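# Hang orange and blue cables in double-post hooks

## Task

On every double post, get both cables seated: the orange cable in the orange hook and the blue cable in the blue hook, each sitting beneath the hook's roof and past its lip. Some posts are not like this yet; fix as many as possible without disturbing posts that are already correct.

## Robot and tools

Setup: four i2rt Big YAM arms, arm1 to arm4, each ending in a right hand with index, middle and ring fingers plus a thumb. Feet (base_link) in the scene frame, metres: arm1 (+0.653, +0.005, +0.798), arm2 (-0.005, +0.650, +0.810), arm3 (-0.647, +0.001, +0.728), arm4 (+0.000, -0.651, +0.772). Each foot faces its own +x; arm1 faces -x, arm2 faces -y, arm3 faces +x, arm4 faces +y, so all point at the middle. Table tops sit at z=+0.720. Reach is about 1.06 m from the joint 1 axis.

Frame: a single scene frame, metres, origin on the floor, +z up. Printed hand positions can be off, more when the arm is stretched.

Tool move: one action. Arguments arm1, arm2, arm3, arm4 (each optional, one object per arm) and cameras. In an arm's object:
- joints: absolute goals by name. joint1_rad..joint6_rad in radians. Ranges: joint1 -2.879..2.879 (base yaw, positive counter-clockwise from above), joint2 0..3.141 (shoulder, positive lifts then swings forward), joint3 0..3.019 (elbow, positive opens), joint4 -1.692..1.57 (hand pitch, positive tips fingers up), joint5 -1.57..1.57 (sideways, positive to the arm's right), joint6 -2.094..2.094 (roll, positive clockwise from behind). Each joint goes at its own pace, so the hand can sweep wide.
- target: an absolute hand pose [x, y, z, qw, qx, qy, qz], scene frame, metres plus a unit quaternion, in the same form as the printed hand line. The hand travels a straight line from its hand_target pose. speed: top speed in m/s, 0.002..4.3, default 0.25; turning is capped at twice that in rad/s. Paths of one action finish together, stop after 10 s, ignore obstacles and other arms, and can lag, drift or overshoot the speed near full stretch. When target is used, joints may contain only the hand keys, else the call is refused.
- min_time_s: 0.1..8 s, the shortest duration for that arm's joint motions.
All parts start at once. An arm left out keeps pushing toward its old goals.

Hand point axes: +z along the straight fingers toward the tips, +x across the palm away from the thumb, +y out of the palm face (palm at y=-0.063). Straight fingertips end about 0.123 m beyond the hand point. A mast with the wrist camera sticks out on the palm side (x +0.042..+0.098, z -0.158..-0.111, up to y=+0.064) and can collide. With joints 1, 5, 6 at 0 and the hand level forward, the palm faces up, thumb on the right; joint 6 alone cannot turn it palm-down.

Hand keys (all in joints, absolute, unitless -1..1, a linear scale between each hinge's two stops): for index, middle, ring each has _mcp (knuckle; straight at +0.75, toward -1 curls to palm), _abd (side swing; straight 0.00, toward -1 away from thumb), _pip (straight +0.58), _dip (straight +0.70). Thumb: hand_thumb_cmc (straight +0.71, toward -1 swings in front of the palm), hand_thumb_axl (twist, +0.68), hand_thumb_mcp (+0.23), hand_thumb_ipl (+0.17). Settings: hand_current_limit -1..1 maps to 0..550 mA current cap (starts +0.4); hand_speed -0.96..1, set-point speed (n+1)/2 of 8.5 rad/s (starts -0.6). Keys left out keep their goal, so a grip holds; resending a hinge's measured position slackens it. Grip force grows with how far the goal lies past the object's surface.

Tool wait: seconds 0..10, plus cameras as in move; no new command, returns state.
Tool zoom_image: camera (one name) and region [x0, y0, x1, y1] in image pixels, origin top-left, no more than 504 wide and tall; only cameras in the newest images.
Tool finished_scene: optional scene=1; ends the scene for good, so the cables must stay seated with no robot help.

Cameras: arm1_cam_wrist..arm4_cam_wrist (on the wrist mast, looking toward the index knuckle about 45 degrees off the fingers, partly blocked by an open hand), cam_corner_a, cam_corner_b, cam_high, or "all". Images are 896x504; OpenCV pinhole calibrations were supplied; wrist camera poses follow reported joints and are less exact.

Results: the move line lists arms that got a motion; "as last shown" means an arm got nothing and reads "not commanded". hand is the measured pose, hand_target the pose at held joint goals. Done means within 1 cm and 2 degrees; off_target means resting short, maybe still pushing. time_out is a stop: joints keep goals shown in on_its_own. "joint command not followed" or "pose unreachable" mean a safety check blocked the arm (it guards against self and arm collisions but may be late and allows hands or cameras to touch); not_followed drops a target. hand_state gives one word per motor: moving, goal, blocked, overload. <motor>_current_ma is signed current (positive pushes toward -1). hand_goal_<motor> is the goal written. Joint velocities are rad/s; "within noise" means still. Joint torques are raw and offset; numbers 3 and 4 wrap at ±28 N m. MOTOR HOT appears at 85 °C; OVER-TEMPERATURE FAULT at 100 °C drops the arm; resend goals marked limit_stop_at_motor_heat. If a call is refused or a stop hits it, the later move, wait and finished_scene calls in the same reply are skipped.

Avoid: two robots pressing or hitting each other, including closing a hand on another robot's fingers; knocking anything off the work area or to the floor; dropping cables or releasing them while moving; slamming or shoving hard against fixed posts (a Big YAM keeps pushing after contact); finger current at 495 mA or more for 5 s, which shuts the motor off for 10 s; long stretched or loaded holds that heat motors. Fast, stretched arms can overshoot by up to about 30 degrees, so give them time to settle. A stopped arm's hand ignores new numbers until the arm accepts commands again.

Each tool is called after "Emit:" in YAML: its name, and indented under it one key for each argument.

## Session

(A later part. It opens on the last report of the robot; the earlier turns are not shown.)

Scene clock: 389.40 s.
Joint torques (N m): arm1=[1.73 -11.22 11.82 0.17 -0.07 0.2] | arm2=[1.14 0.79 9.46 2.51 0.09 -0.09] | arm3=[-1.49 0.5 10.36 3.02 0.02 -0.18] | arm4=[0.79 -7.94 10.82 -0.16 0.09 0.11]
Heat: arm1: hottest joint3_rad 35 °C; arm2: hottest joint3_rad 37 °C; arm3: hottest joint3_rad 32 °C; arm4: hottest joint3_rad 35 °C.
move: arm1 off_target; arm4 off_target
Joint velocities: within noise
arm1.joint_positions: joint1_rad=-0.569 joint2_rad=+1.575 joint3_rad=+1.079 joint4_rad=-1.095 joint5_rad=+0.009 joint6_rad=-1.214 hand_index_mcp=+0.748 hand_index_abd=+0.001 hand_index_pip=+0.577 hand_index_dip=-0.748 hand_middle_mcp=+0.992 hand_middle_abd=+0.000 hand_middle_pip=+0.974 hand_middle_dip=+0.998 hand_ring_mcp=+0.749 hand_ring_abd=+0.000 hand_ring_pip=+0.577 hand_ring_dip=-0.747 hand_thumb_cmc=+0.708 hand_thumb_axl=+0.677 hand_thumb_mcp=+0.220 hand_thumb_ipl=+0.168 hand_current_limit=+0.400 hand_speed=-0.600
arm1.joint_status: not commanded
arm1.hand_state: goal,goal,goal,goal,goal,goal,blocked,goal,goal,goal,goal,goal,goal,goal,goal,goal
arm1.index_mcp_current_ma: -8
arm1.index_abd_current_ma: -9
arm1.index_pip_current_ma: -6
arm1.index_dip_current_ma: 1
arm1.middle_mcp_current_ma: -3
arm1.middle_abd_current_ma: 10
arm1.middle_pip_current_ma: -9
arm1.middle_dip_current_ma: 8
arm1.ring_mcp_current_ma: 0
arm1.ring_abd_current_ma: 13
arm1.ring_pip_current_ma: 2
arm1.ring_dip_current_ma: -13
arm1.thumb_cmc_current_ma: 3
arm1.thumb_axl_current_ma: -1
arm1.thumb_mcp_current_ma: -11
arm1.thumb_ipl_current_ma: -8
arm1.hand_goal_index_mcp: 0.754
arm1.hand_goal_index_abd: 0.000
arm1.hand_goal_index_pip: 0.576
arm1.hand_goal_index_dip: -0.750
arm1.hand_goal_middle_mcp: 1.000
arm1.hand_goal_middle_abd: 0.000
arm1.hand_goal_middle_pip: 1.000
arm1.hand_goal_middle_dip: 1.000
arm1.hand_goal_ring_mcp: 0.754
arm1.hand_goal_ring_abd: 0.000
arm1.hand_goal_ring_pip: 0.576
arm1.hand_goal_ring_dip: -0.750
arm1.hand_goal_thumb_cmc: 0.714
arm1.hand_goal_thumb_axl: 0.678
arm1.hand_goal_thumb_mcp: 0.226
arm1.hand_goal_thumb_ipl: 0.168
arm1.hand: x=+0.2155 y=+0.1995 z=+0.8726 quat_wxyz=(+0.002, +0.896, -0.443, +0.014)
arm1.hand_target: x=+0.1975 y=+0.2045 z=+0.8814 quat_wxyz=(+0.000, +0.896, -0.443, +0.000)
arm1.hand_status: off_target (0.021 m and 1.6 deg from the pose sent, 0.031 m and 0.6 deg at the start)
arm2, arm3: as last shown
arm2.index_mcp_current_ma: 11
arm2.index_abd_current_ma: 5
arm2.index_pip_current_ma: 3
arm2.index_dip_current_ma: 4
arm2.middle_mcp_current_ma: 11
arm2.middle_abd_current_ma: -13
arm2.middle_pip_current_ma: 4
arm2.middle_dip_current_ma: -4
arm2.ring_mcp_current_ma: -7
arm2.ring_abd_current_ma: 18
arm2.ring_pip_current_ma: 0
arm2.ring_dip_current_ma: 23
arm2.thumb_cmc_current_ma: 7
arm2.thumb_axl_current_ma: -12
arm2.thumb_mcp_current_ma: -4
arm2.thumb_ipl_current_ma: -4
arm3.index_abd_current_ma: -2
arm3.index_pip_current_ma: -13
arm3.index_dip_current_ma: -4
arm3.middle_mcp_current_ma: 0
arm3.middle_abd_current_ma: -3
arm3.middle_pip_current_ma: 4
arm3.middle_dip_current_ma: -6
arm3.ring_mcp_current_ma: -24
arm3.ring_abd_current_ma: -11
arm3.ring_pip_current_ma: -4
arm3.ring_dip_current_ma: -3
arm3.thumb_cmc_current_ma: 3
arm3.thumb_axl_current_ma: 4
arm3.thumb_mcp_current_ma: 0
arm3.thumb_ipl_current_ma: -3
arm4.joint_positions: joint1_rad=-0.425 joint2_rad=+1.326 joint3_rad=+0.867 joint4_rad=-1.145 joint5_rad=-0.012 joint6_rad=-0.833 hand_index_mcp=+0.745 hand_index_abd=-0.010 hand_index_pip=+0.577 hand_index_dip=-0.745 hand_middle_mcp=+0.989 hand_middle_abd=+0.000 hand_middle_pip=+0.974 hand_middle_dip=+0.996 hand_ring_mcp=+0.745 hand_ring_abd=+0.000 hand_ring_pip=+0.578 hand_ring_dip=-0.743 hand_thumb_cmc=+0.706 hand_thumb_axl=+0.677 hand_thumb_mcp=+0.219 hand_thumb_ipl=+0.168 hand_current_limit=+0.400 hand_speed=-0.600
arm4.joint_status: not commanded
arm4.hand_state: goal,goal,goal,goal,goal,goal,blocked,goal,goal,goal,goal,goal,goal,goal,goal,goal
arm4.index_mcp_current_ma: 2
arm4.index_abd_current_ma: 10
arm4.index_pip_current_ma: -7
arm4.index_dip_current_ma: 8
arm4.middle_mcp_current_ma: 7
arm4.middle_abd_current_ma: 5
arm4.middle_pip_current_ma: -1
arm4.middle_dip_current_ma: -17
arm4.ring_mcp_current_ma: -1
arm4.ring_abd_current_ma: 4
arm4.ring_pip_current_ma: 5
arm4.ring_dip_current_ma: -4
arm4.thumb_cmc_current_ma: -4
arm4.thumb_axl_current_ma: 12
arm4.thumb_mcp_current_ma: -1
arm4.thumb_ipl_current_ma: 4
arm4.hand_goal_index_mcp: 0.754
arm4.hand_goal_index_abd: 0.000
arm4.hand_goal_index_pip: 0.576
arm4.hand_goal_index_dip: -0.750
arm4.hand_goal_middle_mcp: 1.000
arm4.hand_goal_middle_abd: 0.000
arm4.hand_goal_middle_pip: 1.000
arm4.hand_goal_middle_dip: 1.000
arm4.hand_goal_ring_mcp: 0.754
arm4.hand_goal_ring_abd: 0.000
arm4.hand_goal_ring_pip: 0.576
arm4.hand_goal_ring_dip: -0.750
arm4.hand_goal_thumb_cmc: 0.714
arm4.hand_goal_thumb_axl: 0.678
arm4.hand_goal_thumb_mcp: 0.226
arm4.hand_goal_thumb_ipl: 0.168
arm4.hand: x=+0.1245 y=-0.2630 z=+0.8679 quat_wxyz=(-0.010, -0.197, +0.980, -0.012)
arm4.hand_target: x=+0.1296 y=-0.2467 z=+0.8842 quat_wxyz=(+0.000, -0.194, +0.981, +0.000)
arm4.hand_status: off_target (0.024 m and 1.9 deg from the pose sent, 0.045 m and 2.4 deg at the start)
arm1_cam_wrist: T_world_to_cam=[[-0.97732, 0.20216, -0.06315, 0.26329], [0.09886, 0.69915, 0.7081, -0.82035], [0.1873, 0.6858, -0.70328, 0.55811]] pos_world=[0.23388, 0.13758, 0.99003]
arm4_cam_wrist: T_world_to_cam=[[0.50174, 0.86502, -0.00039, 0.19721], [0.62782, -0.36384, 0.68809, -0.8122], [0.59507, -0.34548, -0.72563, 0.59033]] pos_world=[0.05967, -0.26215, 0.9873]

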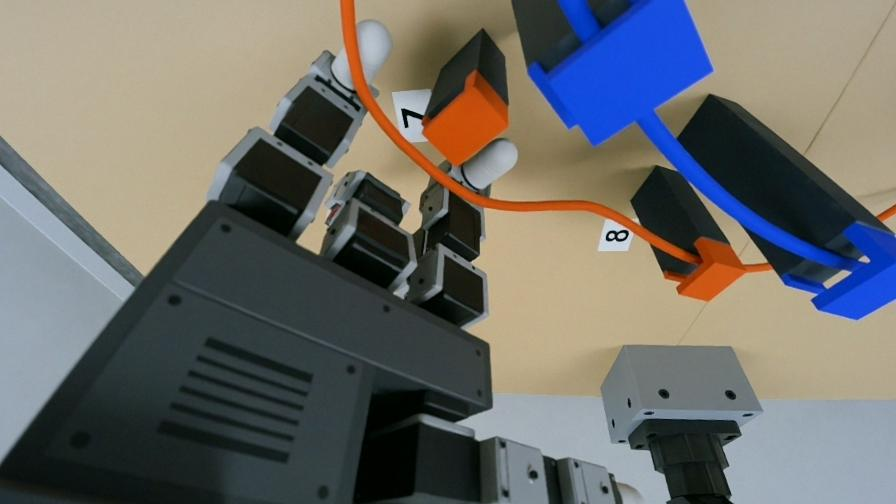

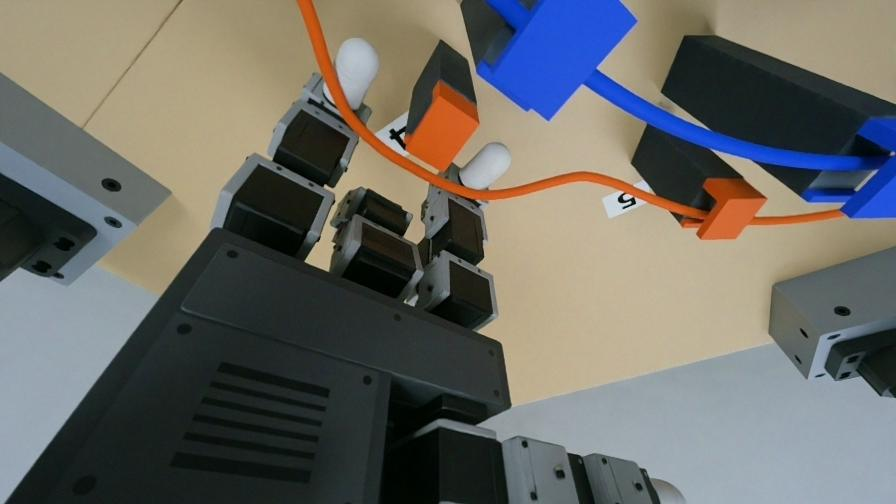

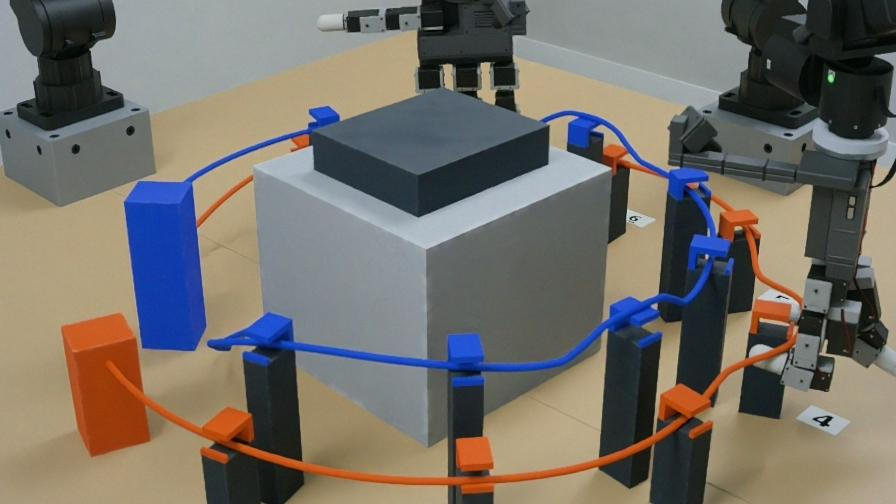

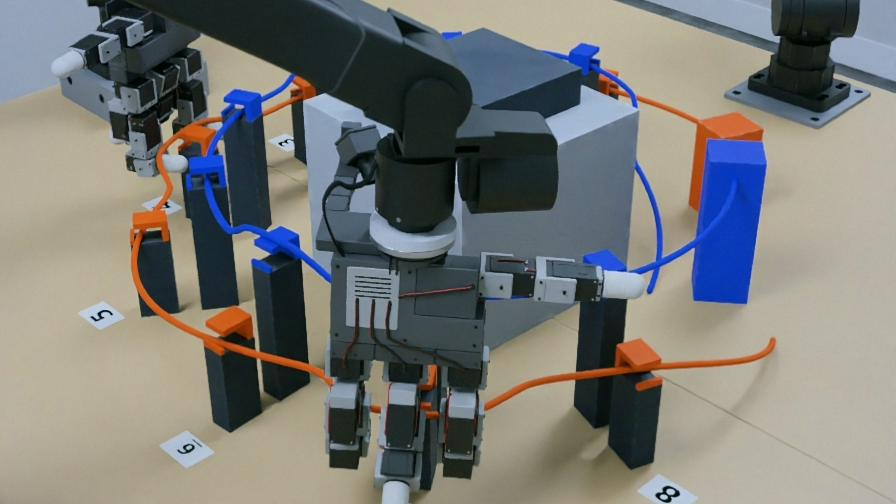

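Emit:
move:
  arm4: {"target": [0.1293, -0.2381, 0.888, 0, -0.1942, 0.981, 0], "speed": 0.12}
  arm1: {"target": [0.185, 0.2076, 0.890, 0, -0.8965, 0.4431, 0], "speed": 0.12}
  cameras: ["arm1_cam_wrist", "arm4_cam_wrist", "cam_corner_a", "cam_corner_b"]

Emit:
zoom_image:
  camera: "cam_corner_a"
  region: [700, 240, 860, 400]

Emit:
zoom_image:
  camera: "cam_corner_b"
  region: [340, 330, 500, 490]

Emit:
zoom_image:
  camera: "arm1_cam_wrist"
  region: [340, 20, 540, 220]

Emit:
zoom_image:
  camera: "arm4_cam_wrist"
  region: [320, 20, 520, 220]

Emit:
zoom_image:
  camera: "cam_corner_b"
  region: [100, 80, 260, 240]

Scene clock: 411.93 s.
Joint torques (N m): arm1=[2.08 -11.46 11.97 -0.34 0 0.21] | arm2=[0.85 1.26 9.48 2.8 0.06 -0.12] | arm3=[-1.73 0.5 10.28 3.03 0.07 -0.17] | arm4=[0.97 -8.18 10.99 -0.13 0.09 0.11]
Heat: arm1: hottest joint3_rad 36 °C; arm2: hottest joint3_rad 37 °C; arm3: hottest joint3_rad 32 °C; arm4: hottest joint3_rad 37 °C.
move: arm1 off_target; arm4 off_target
Joint velocities: within noise
arm1.joint_positions: joint1_rad=-0.563 joint2_rad=+1.591 joint3_rad=+1.128 joint4_rad=-1.111 joint5_rad=+0.009 joint6_rad=-1.205 hand_index_mcp=+0.748 hand_index_abd=+0.001 hand_index_pip=+0.577 hand_index_dip=-0.748 hand_middle_mcp=+0.992 hand_middle_abd=+0.000 hand_middle_pip=+0.974 hand_middle_dip=+0.998 hand_ring_mcp=+0.749 hand_ring_abd=+0.000 hand_ring_pip=+0.577 hand_ring_dip=-0.747 hand_thumb_cmc=+0.708 hand_thumb_axl=+0.677 hand_thumb_mcp=+0.220 hand_thumb_ipl=+0.168 hand_current_limit=+0.400 hand_speed=-0.600
arm1.joint_status: not commanded
arm1.hand_state: goal,goal,goal,goal,goal,goal,blocked,goal,goal,goal,goal,goal,goal,goal,goal,goal
arm1.index_mcp_current_ma: -3
arm1.index_abd_current_ma: 5
arm1.index_pip_current_ma: -6
arm1.index_dip_current_ma: 7
arm1.middle_mcp_current_ma: -9
arm1.middle_abd_current_ma: 18
arm1.middle_pip_current_ma: -15
arm1.middle_dip_current_ma: -1
arm1.ring_mcp_current_ma: -10
arm1.ring_abd_current_ma: 5
arm1.ring_pip_current_ma: -1
arm1.ring_dip_current_ma: -8
arm1.thumb_cmc_current_ma: 5
arm1.thumb_axl_current_ma: -8
arm1.thumb_mcp_current_ma: -4
arm1.thumb_ipl_current_ma: -3
arm1.hand_goal_index_mcp: 0.754
arm1.hand_goal_index_abd: 0.000
arm1.hand_goal_index_pip: 0.576
arm1.hand_goal_index_dip: -0.750
arm1.hand_goal_middle_mcp: 1.000
arm1.hand_goal_middle_abd: 0.000
arm1.hand_goal_middle_pip: 1.000
arm1.hand_goal_middle_dip: 1.000
arm1.hand_goal_ring_mcp: 0.754
arm1.hand_goal_ring_abd: 0.000
arm1.hand_goal_ring_pip: 0.576
arm1.hand_goal_ring_dip: -0.750
arm1.hand_goal_thumb_cmc: 0.714
arm1.hand_goal_thumb_axl: 0.678
arm1.hand_goal_thumb_mcp: 0.226
arm1.hand_goal_thumb_ipl: 0.168
arm1.hand: x=+0.2003 y=+0.2062 z=+0.8835 quat_wxyz=(+0.001, +0.896, -0.445, +0.005)
arm1.hand_target: x=+0.1854 y=+0.2072 z=+0.8902 quat_wxyz=(+0.000, +0.897, -0.443, +0.000)
arm1.hand_status: off_target (0.017 m and 0.7 deg from the pose sent, 0.036 m and 1.6 deg at the start)
arm2, arm3: as last shown
arm2.index_mcp_current_ma: 6
arm2.index_abd_current_ma: 1
arm2.index_pip_current_ma: -12
arm2.index_dip_current_ma: 6
arm2.middle_mcp_current_ma: 17
arm2.middle_abd_current_ma: 2
arm2.middle_pip_current_ma: -2
arm2.middle_dip_current_ma: -5
arm2.ring_mcp_current_ma: 10
arm2.ring_abd_current_ma: 6
arm2.ring_pip_current_ma: -14
arm2.ring_dip_current_ma: 6
arm2.thumb_cmc_current_ma: 12
arm2.thumb_axl_current_ma: -3
arm2.thumb_mcp_current_ma: 8
arm2.thumb_ipl_current_ma: 10
arm3.index_mcp_current_ma: -15
arm3.index_abd_current_ma: 4
arm3.index_pip_current_ma: 1
arm3.index_dip_current_ma: 4
arm3.middle_mcp_current_ma: -3
arm3.middle_abd_current_ma: -9
arm3.middle_pip_current_ma: 15
arm3.middle_dip_current_ma: 8
arm3.ring_mcp_current_ma: -19
arm3.ring_abd_current_ma: 0
arm3.ring_pip_current_ma: -11
arm3.ring_dip_current_ma: -11
arm3.thumb_cmc_current_ma: 0
arm3.thumb_axl_current_ma: 9
arm3.thumb_mcp_current_ma: 1
arm3.thumb_ipl_current_ma: 4
arm4.joint_positions: joint1_rad=-0.416 joint2_rad=+1.340 joint3_rad=+0.890 joint4_rad=-1.156 joint5_rad=-0.012 joint6_rad=-0.821 hand_index_mcp=+0.749 hand_index_abd=-0.009 hand_index_pip=+0.577 hand_index_dip=-0.745 hand_middle_mcp=+0.989 hand_middle_abd=+0.000 hand_middle_pip=+0.974 hand_middle_dip=+0.996 hand_ring_mcp=+0.745 hand_ring_abd=+0.000 hand_ring_pip=+0.578 hand_ring_dip=-0.743 hand_thumb_cmc=+0.706 hand_thumb_axl=+0.677 hand_thumb_mcp=+0.219 hand_thumb_ipl=+0.168 hand_current_limit=+0.400 hand_speed=-0.600
arm4.joint_status: not commanded
arm4.hand_state: goal,goal,goal,goal,goal,goal,blocked,goal,goal,goal,goal,goal,goal,goal,goal,goal
arm4.index_mcp_current_ma: -2
arm4.index_abd_current_ma: 2
arm4.index_pip_current_ma: -9
arm4.index_dip_current_ma: -1
arm4.middle_mcp_current_ma: -2
arm4.middle_abd_current_ma: -8
arm4.middle_pip_current_ma: 1
arm4.middle_dip_current_ma: -10
arm4.ring_mcp_current_ma: -11
arm4.ring_abd_current_ma: -6
arm4.ring_pip_current_ma: 6
arm4.ring_dip_current_ma: -4
arm4.thumb_cmc_current_ma: -2
arm4.thumb_axl_current_ma: 0
arm4.thumb_mcp_current_ma: -6
arm4.thumb_ipl_current_ma: 1
arm4.hand_goal_index_mcp: 0.754
arm4.hand_goal_index_abd: 0.000
arm4.hand_goal_index_pip: 0.576
arm4.hand_goal_index_dip: -0.750
arm4.hand_goal_middle_mcp: 1.000
arm4.hand_goal_middle_abd: 0.000
arm4.hand_goal_middle_pip: 1.000
arm4.hand_goal_middle_dip: 1.000
arm4.hand_goal_ring_mcp: 0.754
arm4.hand_goal_ring_abd: 0.000
arm4.hand_goal_ring_pip: 0.576
arm4.hand_goal_ring_dip: -0.750
arm4.hand_goal_thumb_cmc: 0.714
arm4.hand_goal_thumb_axl: 0.678
arm4.hand_goal_thumb_mcp: 0.226
arm4.hand_goal_thumb_ipl: 0.168
arm4.hand: x=+0.1247 y=-0.2561 z=+0.8712 quat_wxyz=(-0.011, -0.196, +0.980, -0.013)
arm4.hand_target: x=+0.1290 y=-0.2389 z=+0.8883 quat_wxyz=(+0.000, -0.194, +0.981, +0.000)
arm4.hand_status: off_target (0.025 m and 2.0 deg from the pose sent, 0.032 m and 1.9 deg at the start)
arm1_cam_wrist: T_world_to_cam=[[-0.97739, 0.20615, -0.04699, 0.23268], [0.11173, 0.69221, 0.713, -0.83665], [0.17951, 0.69163, -0.69959, 0.56112]] pos_world=[0.22017, 0.14308, 1.00002]
arm4_cam_wrist: T_world_to_cam=[[0.50407, 0.86366, -0.0023, 0.19234], [0.62712, -0.36418, 0.68855, -0.81241], [0.59383, -0.34852, -0.72519, 0.59402]] pos_world=[0.05977, -0.25495, 0.9906]

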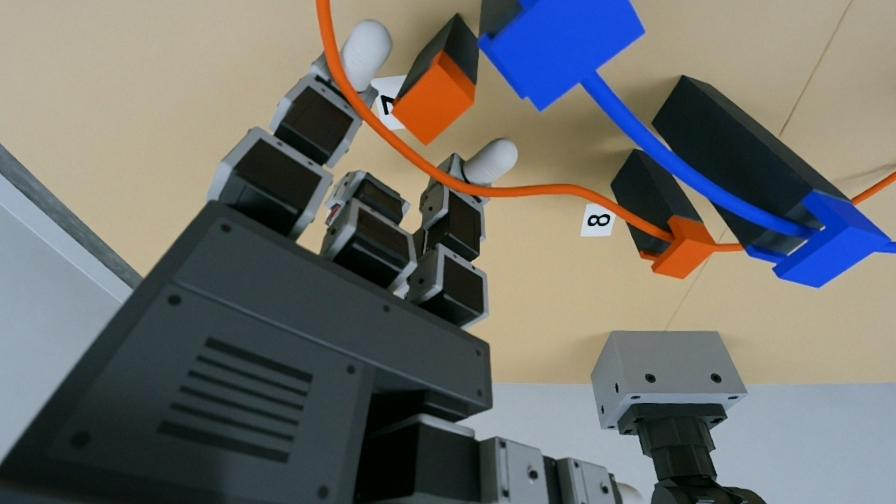

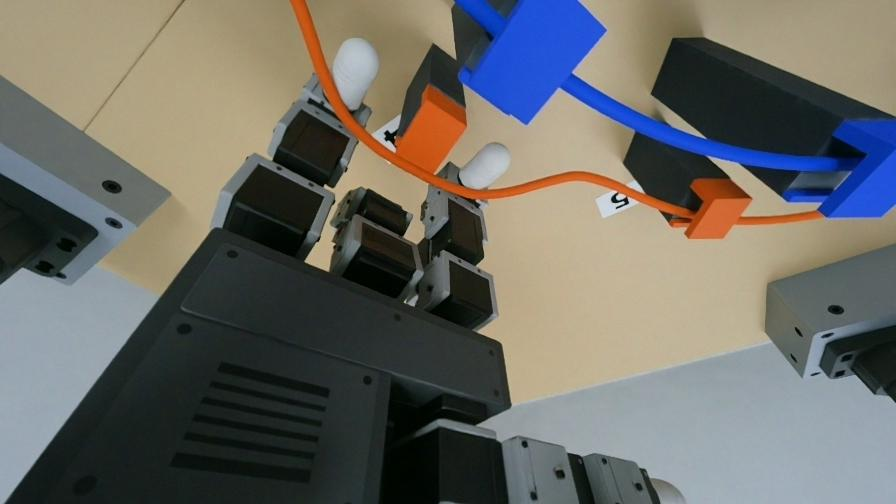

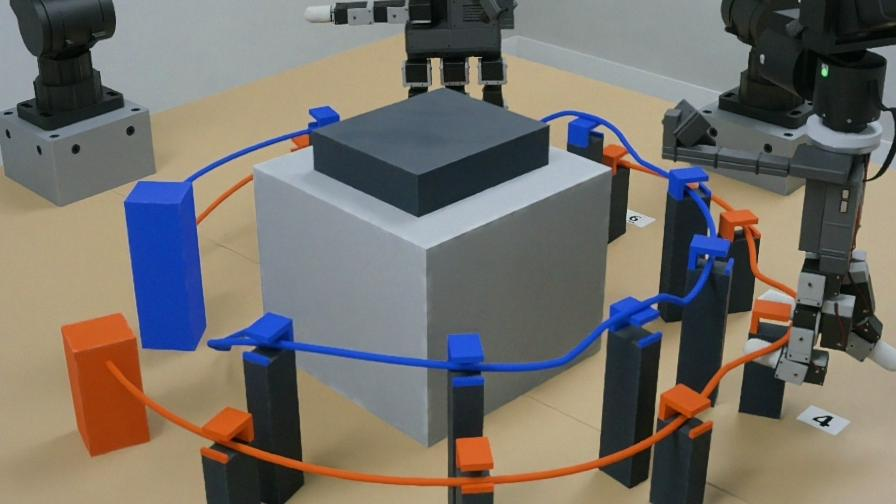

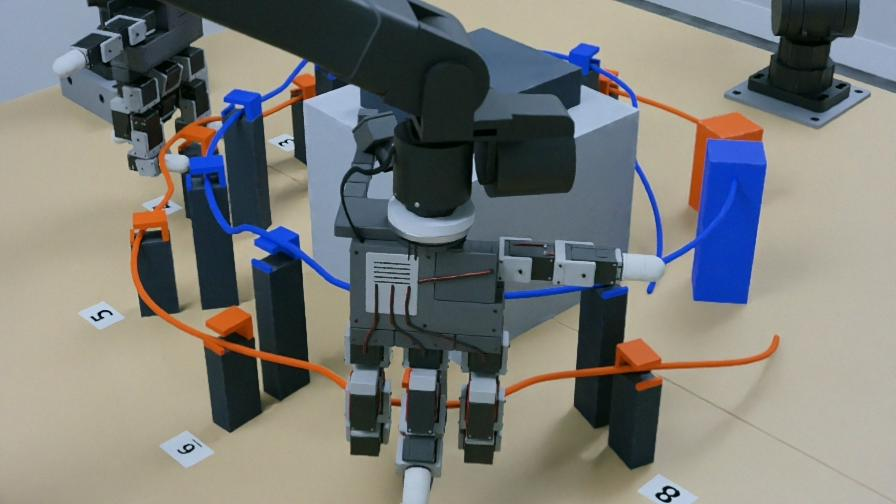

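Scaled by 3.150 from the camera's image (finer frame: 1280x720).

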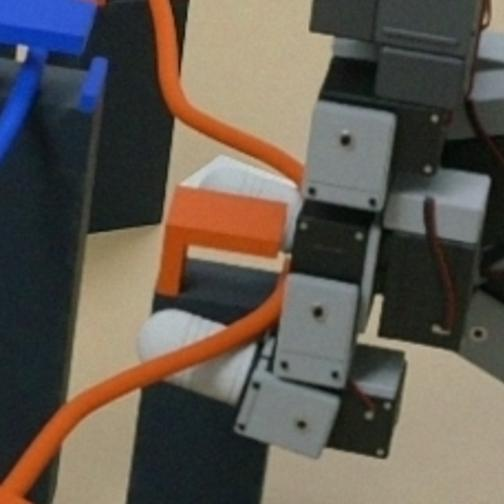

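Scaled by 3.150 from the camera's image (finer frame: 1280x720).

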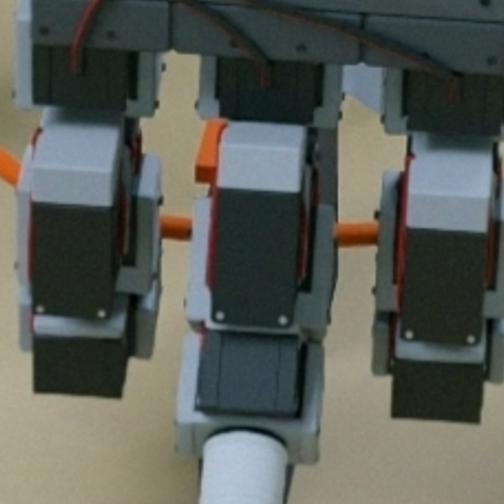

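Scaled by 2.520 from the camera's image (finer frame: 1280x720).

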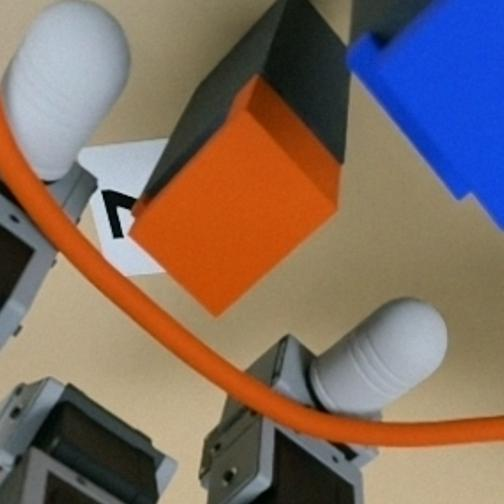

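Scaled by 2.520 from the camera's image (finer frame: 1280x720).

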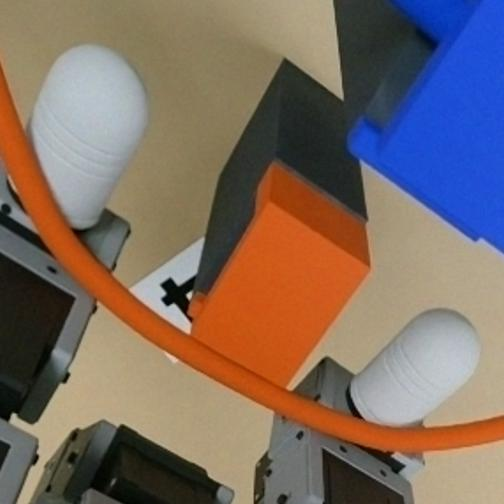

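Scaled by 3.150 from the camera's image (finer frame: 1280x720).

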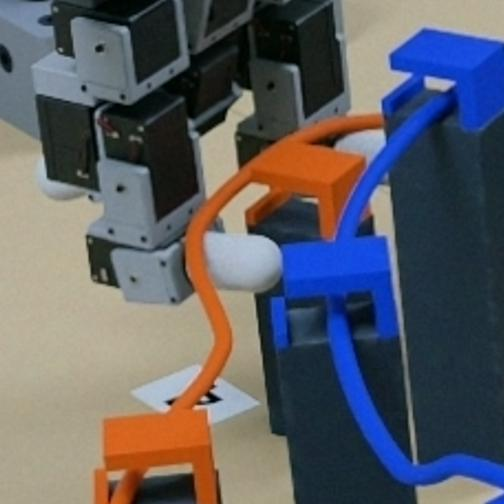

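Emit:
move:
  arm4: {"target": [0.1316, -0.2436, 0.878, 0, -0.1942, 0.981, 0], "speed": 0.12}
  arm1: {"target": [0.180, 0.1976, 0.889, 0, -0.8965, 0.4431, 0], "speed": 0.12}
  cameras: ["arm1_cam_wrist", "arm4_cam_wrist", "cam_corner_a", "cam_corner_b"]

Emit:
zoom_image:
  camera: "cam_corner_a"
  region: [700, 240, 860, 400]

Emit:
zoom_image:
  camera: "cam_corner_b"
  region: [340, 330, 500, 490]

Emit:
zoom_image:
  camera: "arm1_cam_wrist"
  region: [340, 20, 540, 220]

Emit:
zoom_image:
  camera: "arm4_cam_wrist"
  region: [320, 20, 520, 220]

Emit:
zoom_image:
  camera: "cam_corner_b"
  region: [100, 80, 260, 240]

Scene clock: 469.03 s.
Joint torques (N m): arm1=[1.44 -11.81 11.59 -0.16 -0.02 0.17] | arm2=[1.55 1.08 9.55 2.48 0.07 -0.12] | arm3=[-1.26 0.56 10.48 3.08 0.05 -0.18] | arm4=[0.15 -8.23 9.01 0.73 0.11 -0.01]
Heat: arm1: hottest joint3_rad 40 °C; arm2: hottest joint3_rad 37 °C; arm3: hottest joint3_rad 33 °C; arm4: hottest joint3_rad 39 °C.
move: arm1 off_target; arm4 off_target
Joint velocities: within noise
arm1.joint_positions: joint1_rad=-0.537 joint2_rad=+1.591 joint3_rad=+1.128 joint4_rad=-1.111 joint5_rad=+0.009 joint6_rad=-1.180 hand_index_mcp=+0.748 hand_index_abd=+0.001 hand_index_pip=+0.577 hand_index_dip=-0.748 hand_middle_mcp=+0.992 hand_middle_abd=+0.000 hand_middle_pip=+0.974 hand_middle_dip=+0.998 hand_ring_mcp=+0.749 hand_ring_abd=+0.000 hand_ring_pip=+0.577 hand_ring_dip=-0.747 hand_thumb_cmc=+0.708 hand_thumb_axl=+0.677 hand_thumb_mcp=+0.220 hand_thumb_ipl=+0.168 hand_current_limit=+0.400 hand_speed=-0.600
arm1.joint_status: not commanded
arm1.hand_state: goal,goal,goal,goal,goal,goal,blocked,goal,goal,goal,goal,goal,goal,goal,goal,goal
arm1.index_mcp_current_ma: -11
arm1.index_abd_current_ma: 9
arm1.index_pip_current_ma: 2
arm1.index_dip_current_ma: 3
arm1.middle_mcp_current_ma: -7
arm1.middle_abd_current_ma: -9
arm1.middle_pip_current_ma: -10
arm1.middle_dip_current_ma: -8
arm1.ring_mcp_current_ma: -4
arm1.ring_abd_current_ma: 18
arm1.ring_pip_current_ma: 9
arm1.ring_dip_current_ma: 4
arm1.thumb_cmc_current_ma: 16
arm1.thumb_axl_current_ma: 3
arm1.thumb_mcp_current_ma: -17
arm1.thumb_ipl_current_ma: -18
arm1.hand_goal_index_mcp: 0.754
arm1.hand_goal_index_abd: 0.000
arm1.hand_goal_index_pip: 0.576
arm1.hand_goal_index_dip: -0.750
arm1.hand_goal_middle_mcp: 1.000
arm1.hand_goal_middle_abd: 0.000
arm1.hand_goal_middle_pip: 1.000
arm1.hand_goal_middle_dip: 1.000
arm1.hand_goal_ring_mcp: 0.754
arm1.hand_goal_ring_abd: 0.000
arm1.hand_goal_ring_pip: 0.576
arm1.hand_goal_ring_dip: -0.750
arm1.hand_goal_thumb_cmc: 0.714
arm1.hand_goal_thumb_axl: 0.678
arm1.hand_goal_thumb_mcp: 0.226
arm1.hand_goal_thumb_ipl: 0.168
arm1.hand: x=+0.1945 y=+0.1964 z=+0.8836 quat_wxyz=(+0.001, +0.896, -0.444, +0.005)
arm1.hand_target: x=+0.1804 y=+0.1974 z=+0.8892 quat_wxyz=(+0.000, +0.896, -0.443, +0.000)
arm1.hand_status: off_target (0.015 m and 0.6 deg from the pose sent, 0.023 m and 0.7 deg at the start)
arm2: as last shown
arm2.index_mcp_current_ma: 14
arm2.index_abd_current_ma: -8
arm2.index_pip_current_ma: 0
arm2.index_dip_current_ma: -1
arm2.middle_mcp_current_ma: 22
arm2.middle_abd_current_ma: -8
arm2.middle_pip_current_ma: 11
arm2.middle_dip_current_ma: 1
arm2.ring_mcp_current_ma: -8
arm2.ring_abd_current_ma: -1
arm2.ring_pip_current_ma: -4
arm2.ring_dip_current_ma: 18
arm2.thumb_cmc_current_ma: 7
arm2.thumb_axl_current_ma: 9
arm2.thumb_ipl_current_ma: 15
arm3.joint_positions: joint1_rad=+0.699 joint2_rad=+0.620 joint3_rad=+1.448 joint4_rad=-1.177 joint5_rad=-0.065 joint6_rad=+1.021 hand_index_mcp=+0.758 hand_index_abd=+0.003 hand_index_pip=+0.577 hand_index_dip=+0.696 hand_middle_mcp=+0.757 hand_middle_abd=+0.001 hand_middle_pip=+0.577 hand_middle_dip=+0.696 hand_ring_mcp=+0.758 hand_ring_abd=+0.002 hand_ring_pip=+0.577 hand_ring_dip=+0.696 hand_thumb_cmc=+0.718 hand_thumb_axl=+0.677 hand_thumb_mcp=+0.226 hand_thumb_ipl=+0.168 hand_current_limit=+0.400 hand_speed=-0.600
arm3.joint_status: not commanded
arm3.hand_state: goal,goal,goal,goal,goal,goal,goal,goal,goal,goal,goal,goal,goal,goal,goal,goal
arm3.index_mcp_current_ma: 7
arm3.index_abd_current_ma: 2
arm3.index_pip_current_ma: -7
arm3.index_dip_current_ma: 4
arm3.middle_mcp_current_ma: 8
arm3.middle_abd_current_ma: -6
arm3.middle_pip_current_ma: 17
arm3.middle_dip_current_ma: 10
arm3.ring_mcp_current_ma: -8
arm3.ring_abd_current_ma: -6
arm3.ring_pip_current_ma: -9
arm3.ring_dip_current_ma: -14
arm3.thumb_cmc_current_ma: 6
arm3.thumb_axl_current_ma: 12
arm3.thumb_mcp_current_ma: -2
arm3.thumb_ipl_current_ma: -6
arm3.hand_goal_index_mcp: 0.754
arm3.hand_goal_index_abd: 0.000
arm3.hand_goal_index_pip: 0.576
arm3.hand_goal_index_dip: 0.696
arm3.hand_goal_middle_mcp: 0.754
arm3.hand_goal_middle_abd: 0.000
arm3.hand_goal_middle_pip: 0.576
arm3.hand_goal_middle_dip: 0.696
arm3.hand_goal_ring_mcp: 0.754
arm3.hand_goal_ring_abd: 0.000
arm3.hand_goal_ring_pip: 0.576
arm3.hand_goal_ring_dip: 0.696
arm3.hand_goal_thumb_cmc: 0.714
arm3.hand_goal_thumb_axl: 0.678
arm3.hand_goal_thumb_mcp: 0.226
arm3.hand_goal_thumb_ipl: 0.168
arm3.hand: x=-0.4063 y=+0.1197 z=+1.3517 quat_wxyz=(-0.080, +0.644, +0.506, +0.568)
arm3.hand_target: x=-0.4095 y=+0.1168 z=+1.3657 quat_wxyz=(-0.081, +0.637, +0.501, +0.581)
arm3.hand_status: not commanded
arm4.joint_positions: joint1_rad=-0.416 joint2_rad=+1.343 joint3_rad=+0.890 joint4_rad=-1.147 joint5_rad=-0.012 joint6_rad=-0.821 hand_index_mcp=+0.748 hand_index_abd=-0.009 hand_index_pip=+0.577 hand_index_dip=-0.745 hand_middle_mcp=+0.989 hand_middle_abd=+0.000 hand_middle_pip=+0.974 hand_middle_dip=+0.996 hand_ring_mcp=+0.745 hand_ring_abd=+0.000 hand_ring_pip=+0.578 hand_ring_dip=-0.743 hand_thumb_cmc=+0.706 hand_thumb_axl=+0.677 hand_thumb_mcp=+0.219 hand_thumb_ipl=+0.168 hand_current_limit=+0.400 hand_speed=-0.600
arm4.joint_status: not commanded
arm4.hand_state: goal,goal,goal,goal,goal,goal,blocked,goal,goal,goal,goal,goal,goal,goal,goal,goal
arm4.index_mcp_current_ma: 10
arm4.index_abd_current_ma: 3
arm4.index_pip_current_ma: -12
arm4.index_dip_current_ma: 4
arm4.middle_mcp_current_ma: -1
arm4.middle_abd_current_ma: -2
arm4.middle_pip_current_ma: -9
arm4.middle_dip_current_ma: -4
arm4.ring_mcp_current_ma: -4
arm4.ring_abd_current_ma: -3
arm4.ring_pip_current_ma: 3
arm4.ring_dip_current_ma: -1
arm4.thumb_cmc_current_ma: -10
arm4.thumb_axl_current_ma: -1
arm4.thumb_mcp_current_ma: -3
arm4.thumb_ipl_current_ma: 6
arm4.hand_goal_index_mcp: 0.754
arm4.hand_goal_index_abd: 0.000
arm4.hand_goal_index_pip: 0.576
arm4.hand_goal_index_dip: -0.750
arm4.hand_goal_middle_mcp: 1.000
arm4.hand_goal_middle_abd: 0.000
arm4.hand_goal_middle_pip: 1.000
arm4.hand_goal_middle_dip: 1.000
arm4.hand_goal_ring_mcp: 0.754
arm4.hand_goal_ring_abd: 0.000
arm4.hand_goal_ring_pip: 0.576
arm4.hand_goal_ring_dip: -0.750
arm4.hand_goal_thumb_cmc: 0.714
arm4.hand_goal_thumb_axl: 0.678
arm4.hand_goal_thumb_mcp: 0.226
arm4.hand_goal_thumb_ipl: 0.168
arm4.hand: x=+0.1255 y=-0.2543 z=+0.8704 quat_wxyz=(-0.009, -0.196, +0.980, -0.011)
arm4.hand_target: x=+0.1315 y=-0.2439 z=+0.8782 quat_wxyz=(+0.000, -0.194, +0.981, +0.000)
arm4.hand_status: off_target (0.014 m and 1.7 deg from the pose sent, 0.016 m and 2.0 deg at the start)
arm1_cam_wrist: T_world_to_cam=[[-0.97762, 0.2051, -0.04687, 0.22911], [0.11103, 0.69221, 0.7131, -0.82925], [0.17871, 0.69194, -0.69949, 0.56904]] pos_world=[0.21436, 0.13329, 1.00012]
arm4_cam_wrist: T_world_to_cam=[[0.504, 0.8637, 0.00264, 0.18603], [0.62577, -0.36727, 0.68814, -0.81198], [0.59531, -0.34517, -0.72557, 0.59461]] pos_world=[0.06037, -0.25365, 0.9897]

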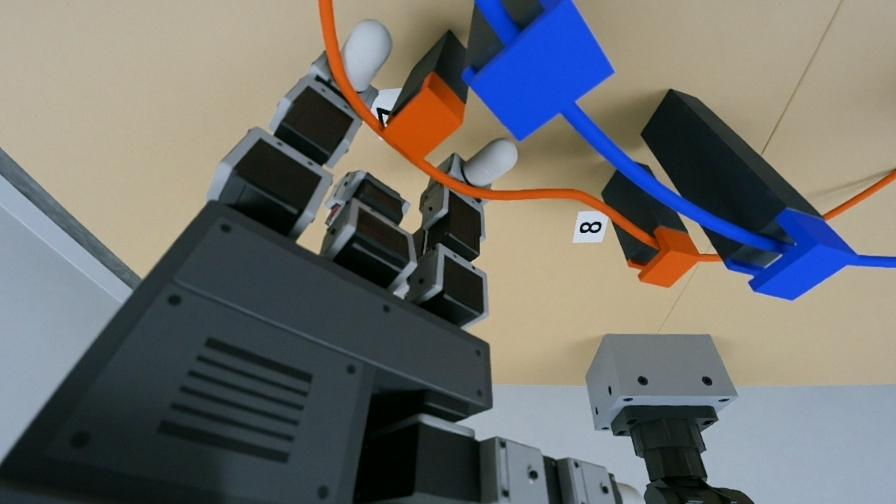

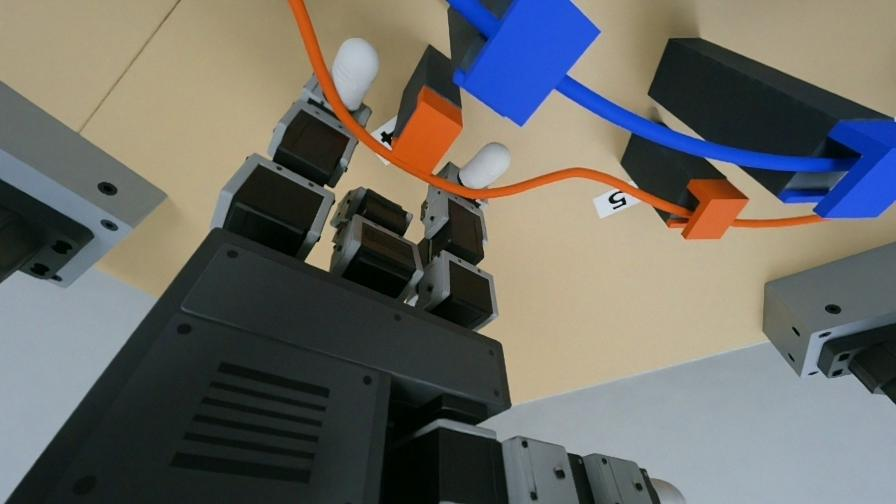

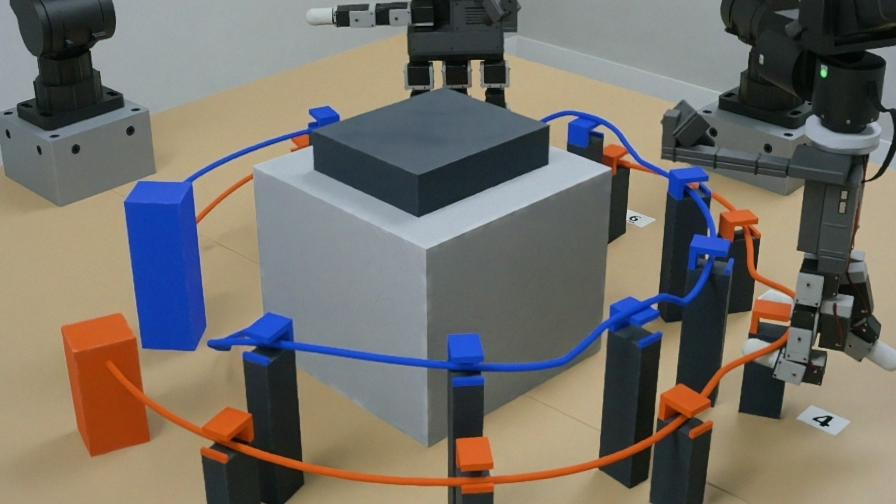

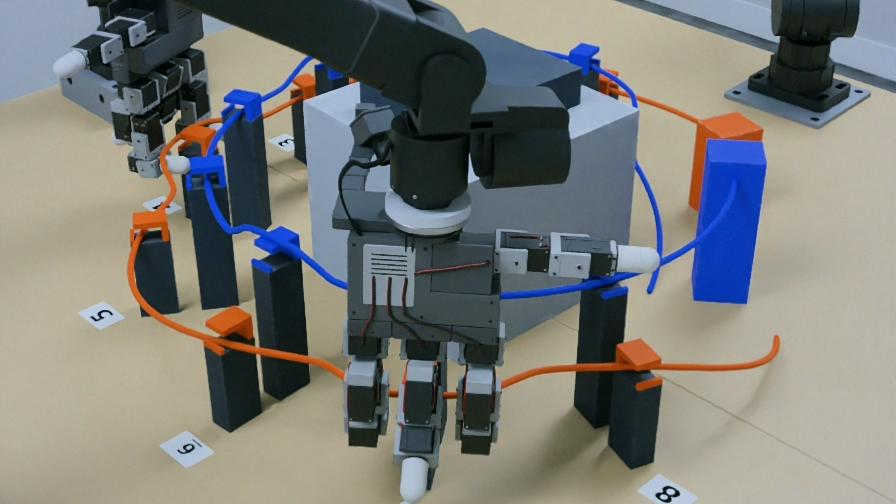

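Scaled by 3.150 from the camera's image (finer frame: 1280x720).

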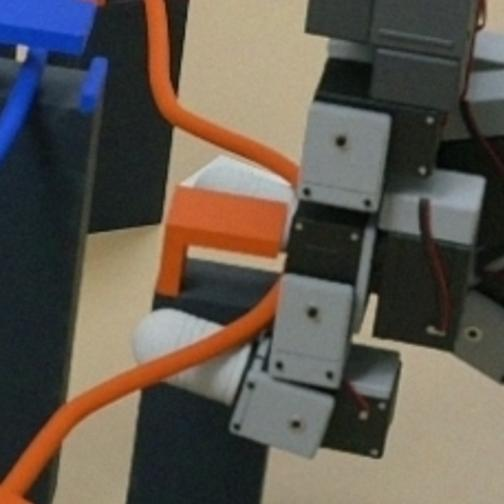

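Scaled by 3.150 from the camera's image (finer frame: 1280x720).

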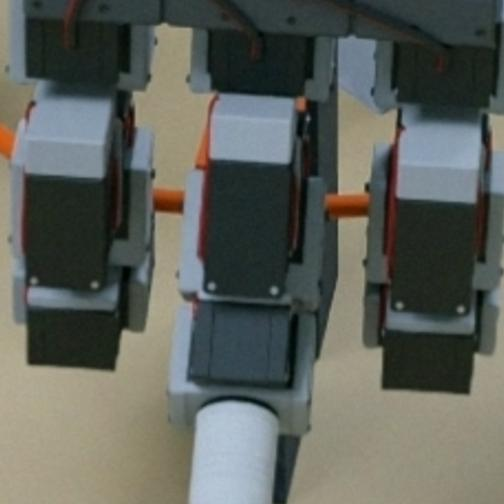

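Scaled by 2.520 from the camera's image (finer frame: 1280x720).

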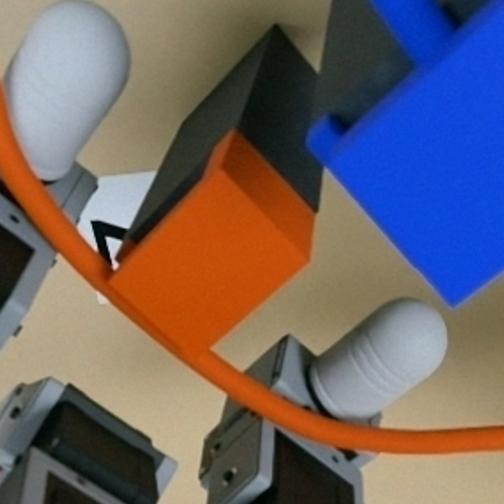

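Scaled by 2.520 from the camera's image (finer frame: 1280x720).

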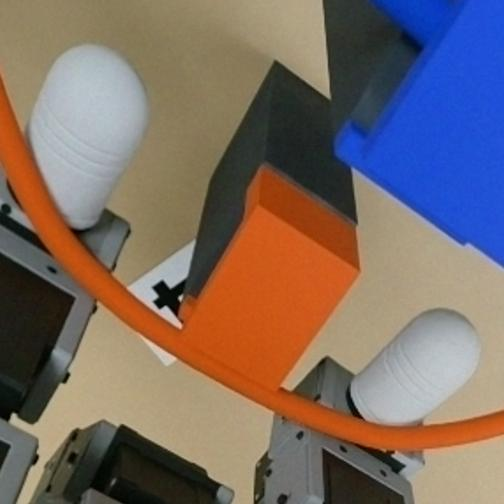

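Scaled by 3.150 from the camera's image (finer frame: 1280x720).

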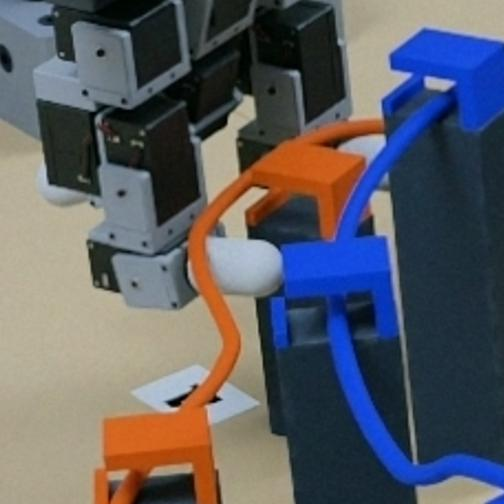

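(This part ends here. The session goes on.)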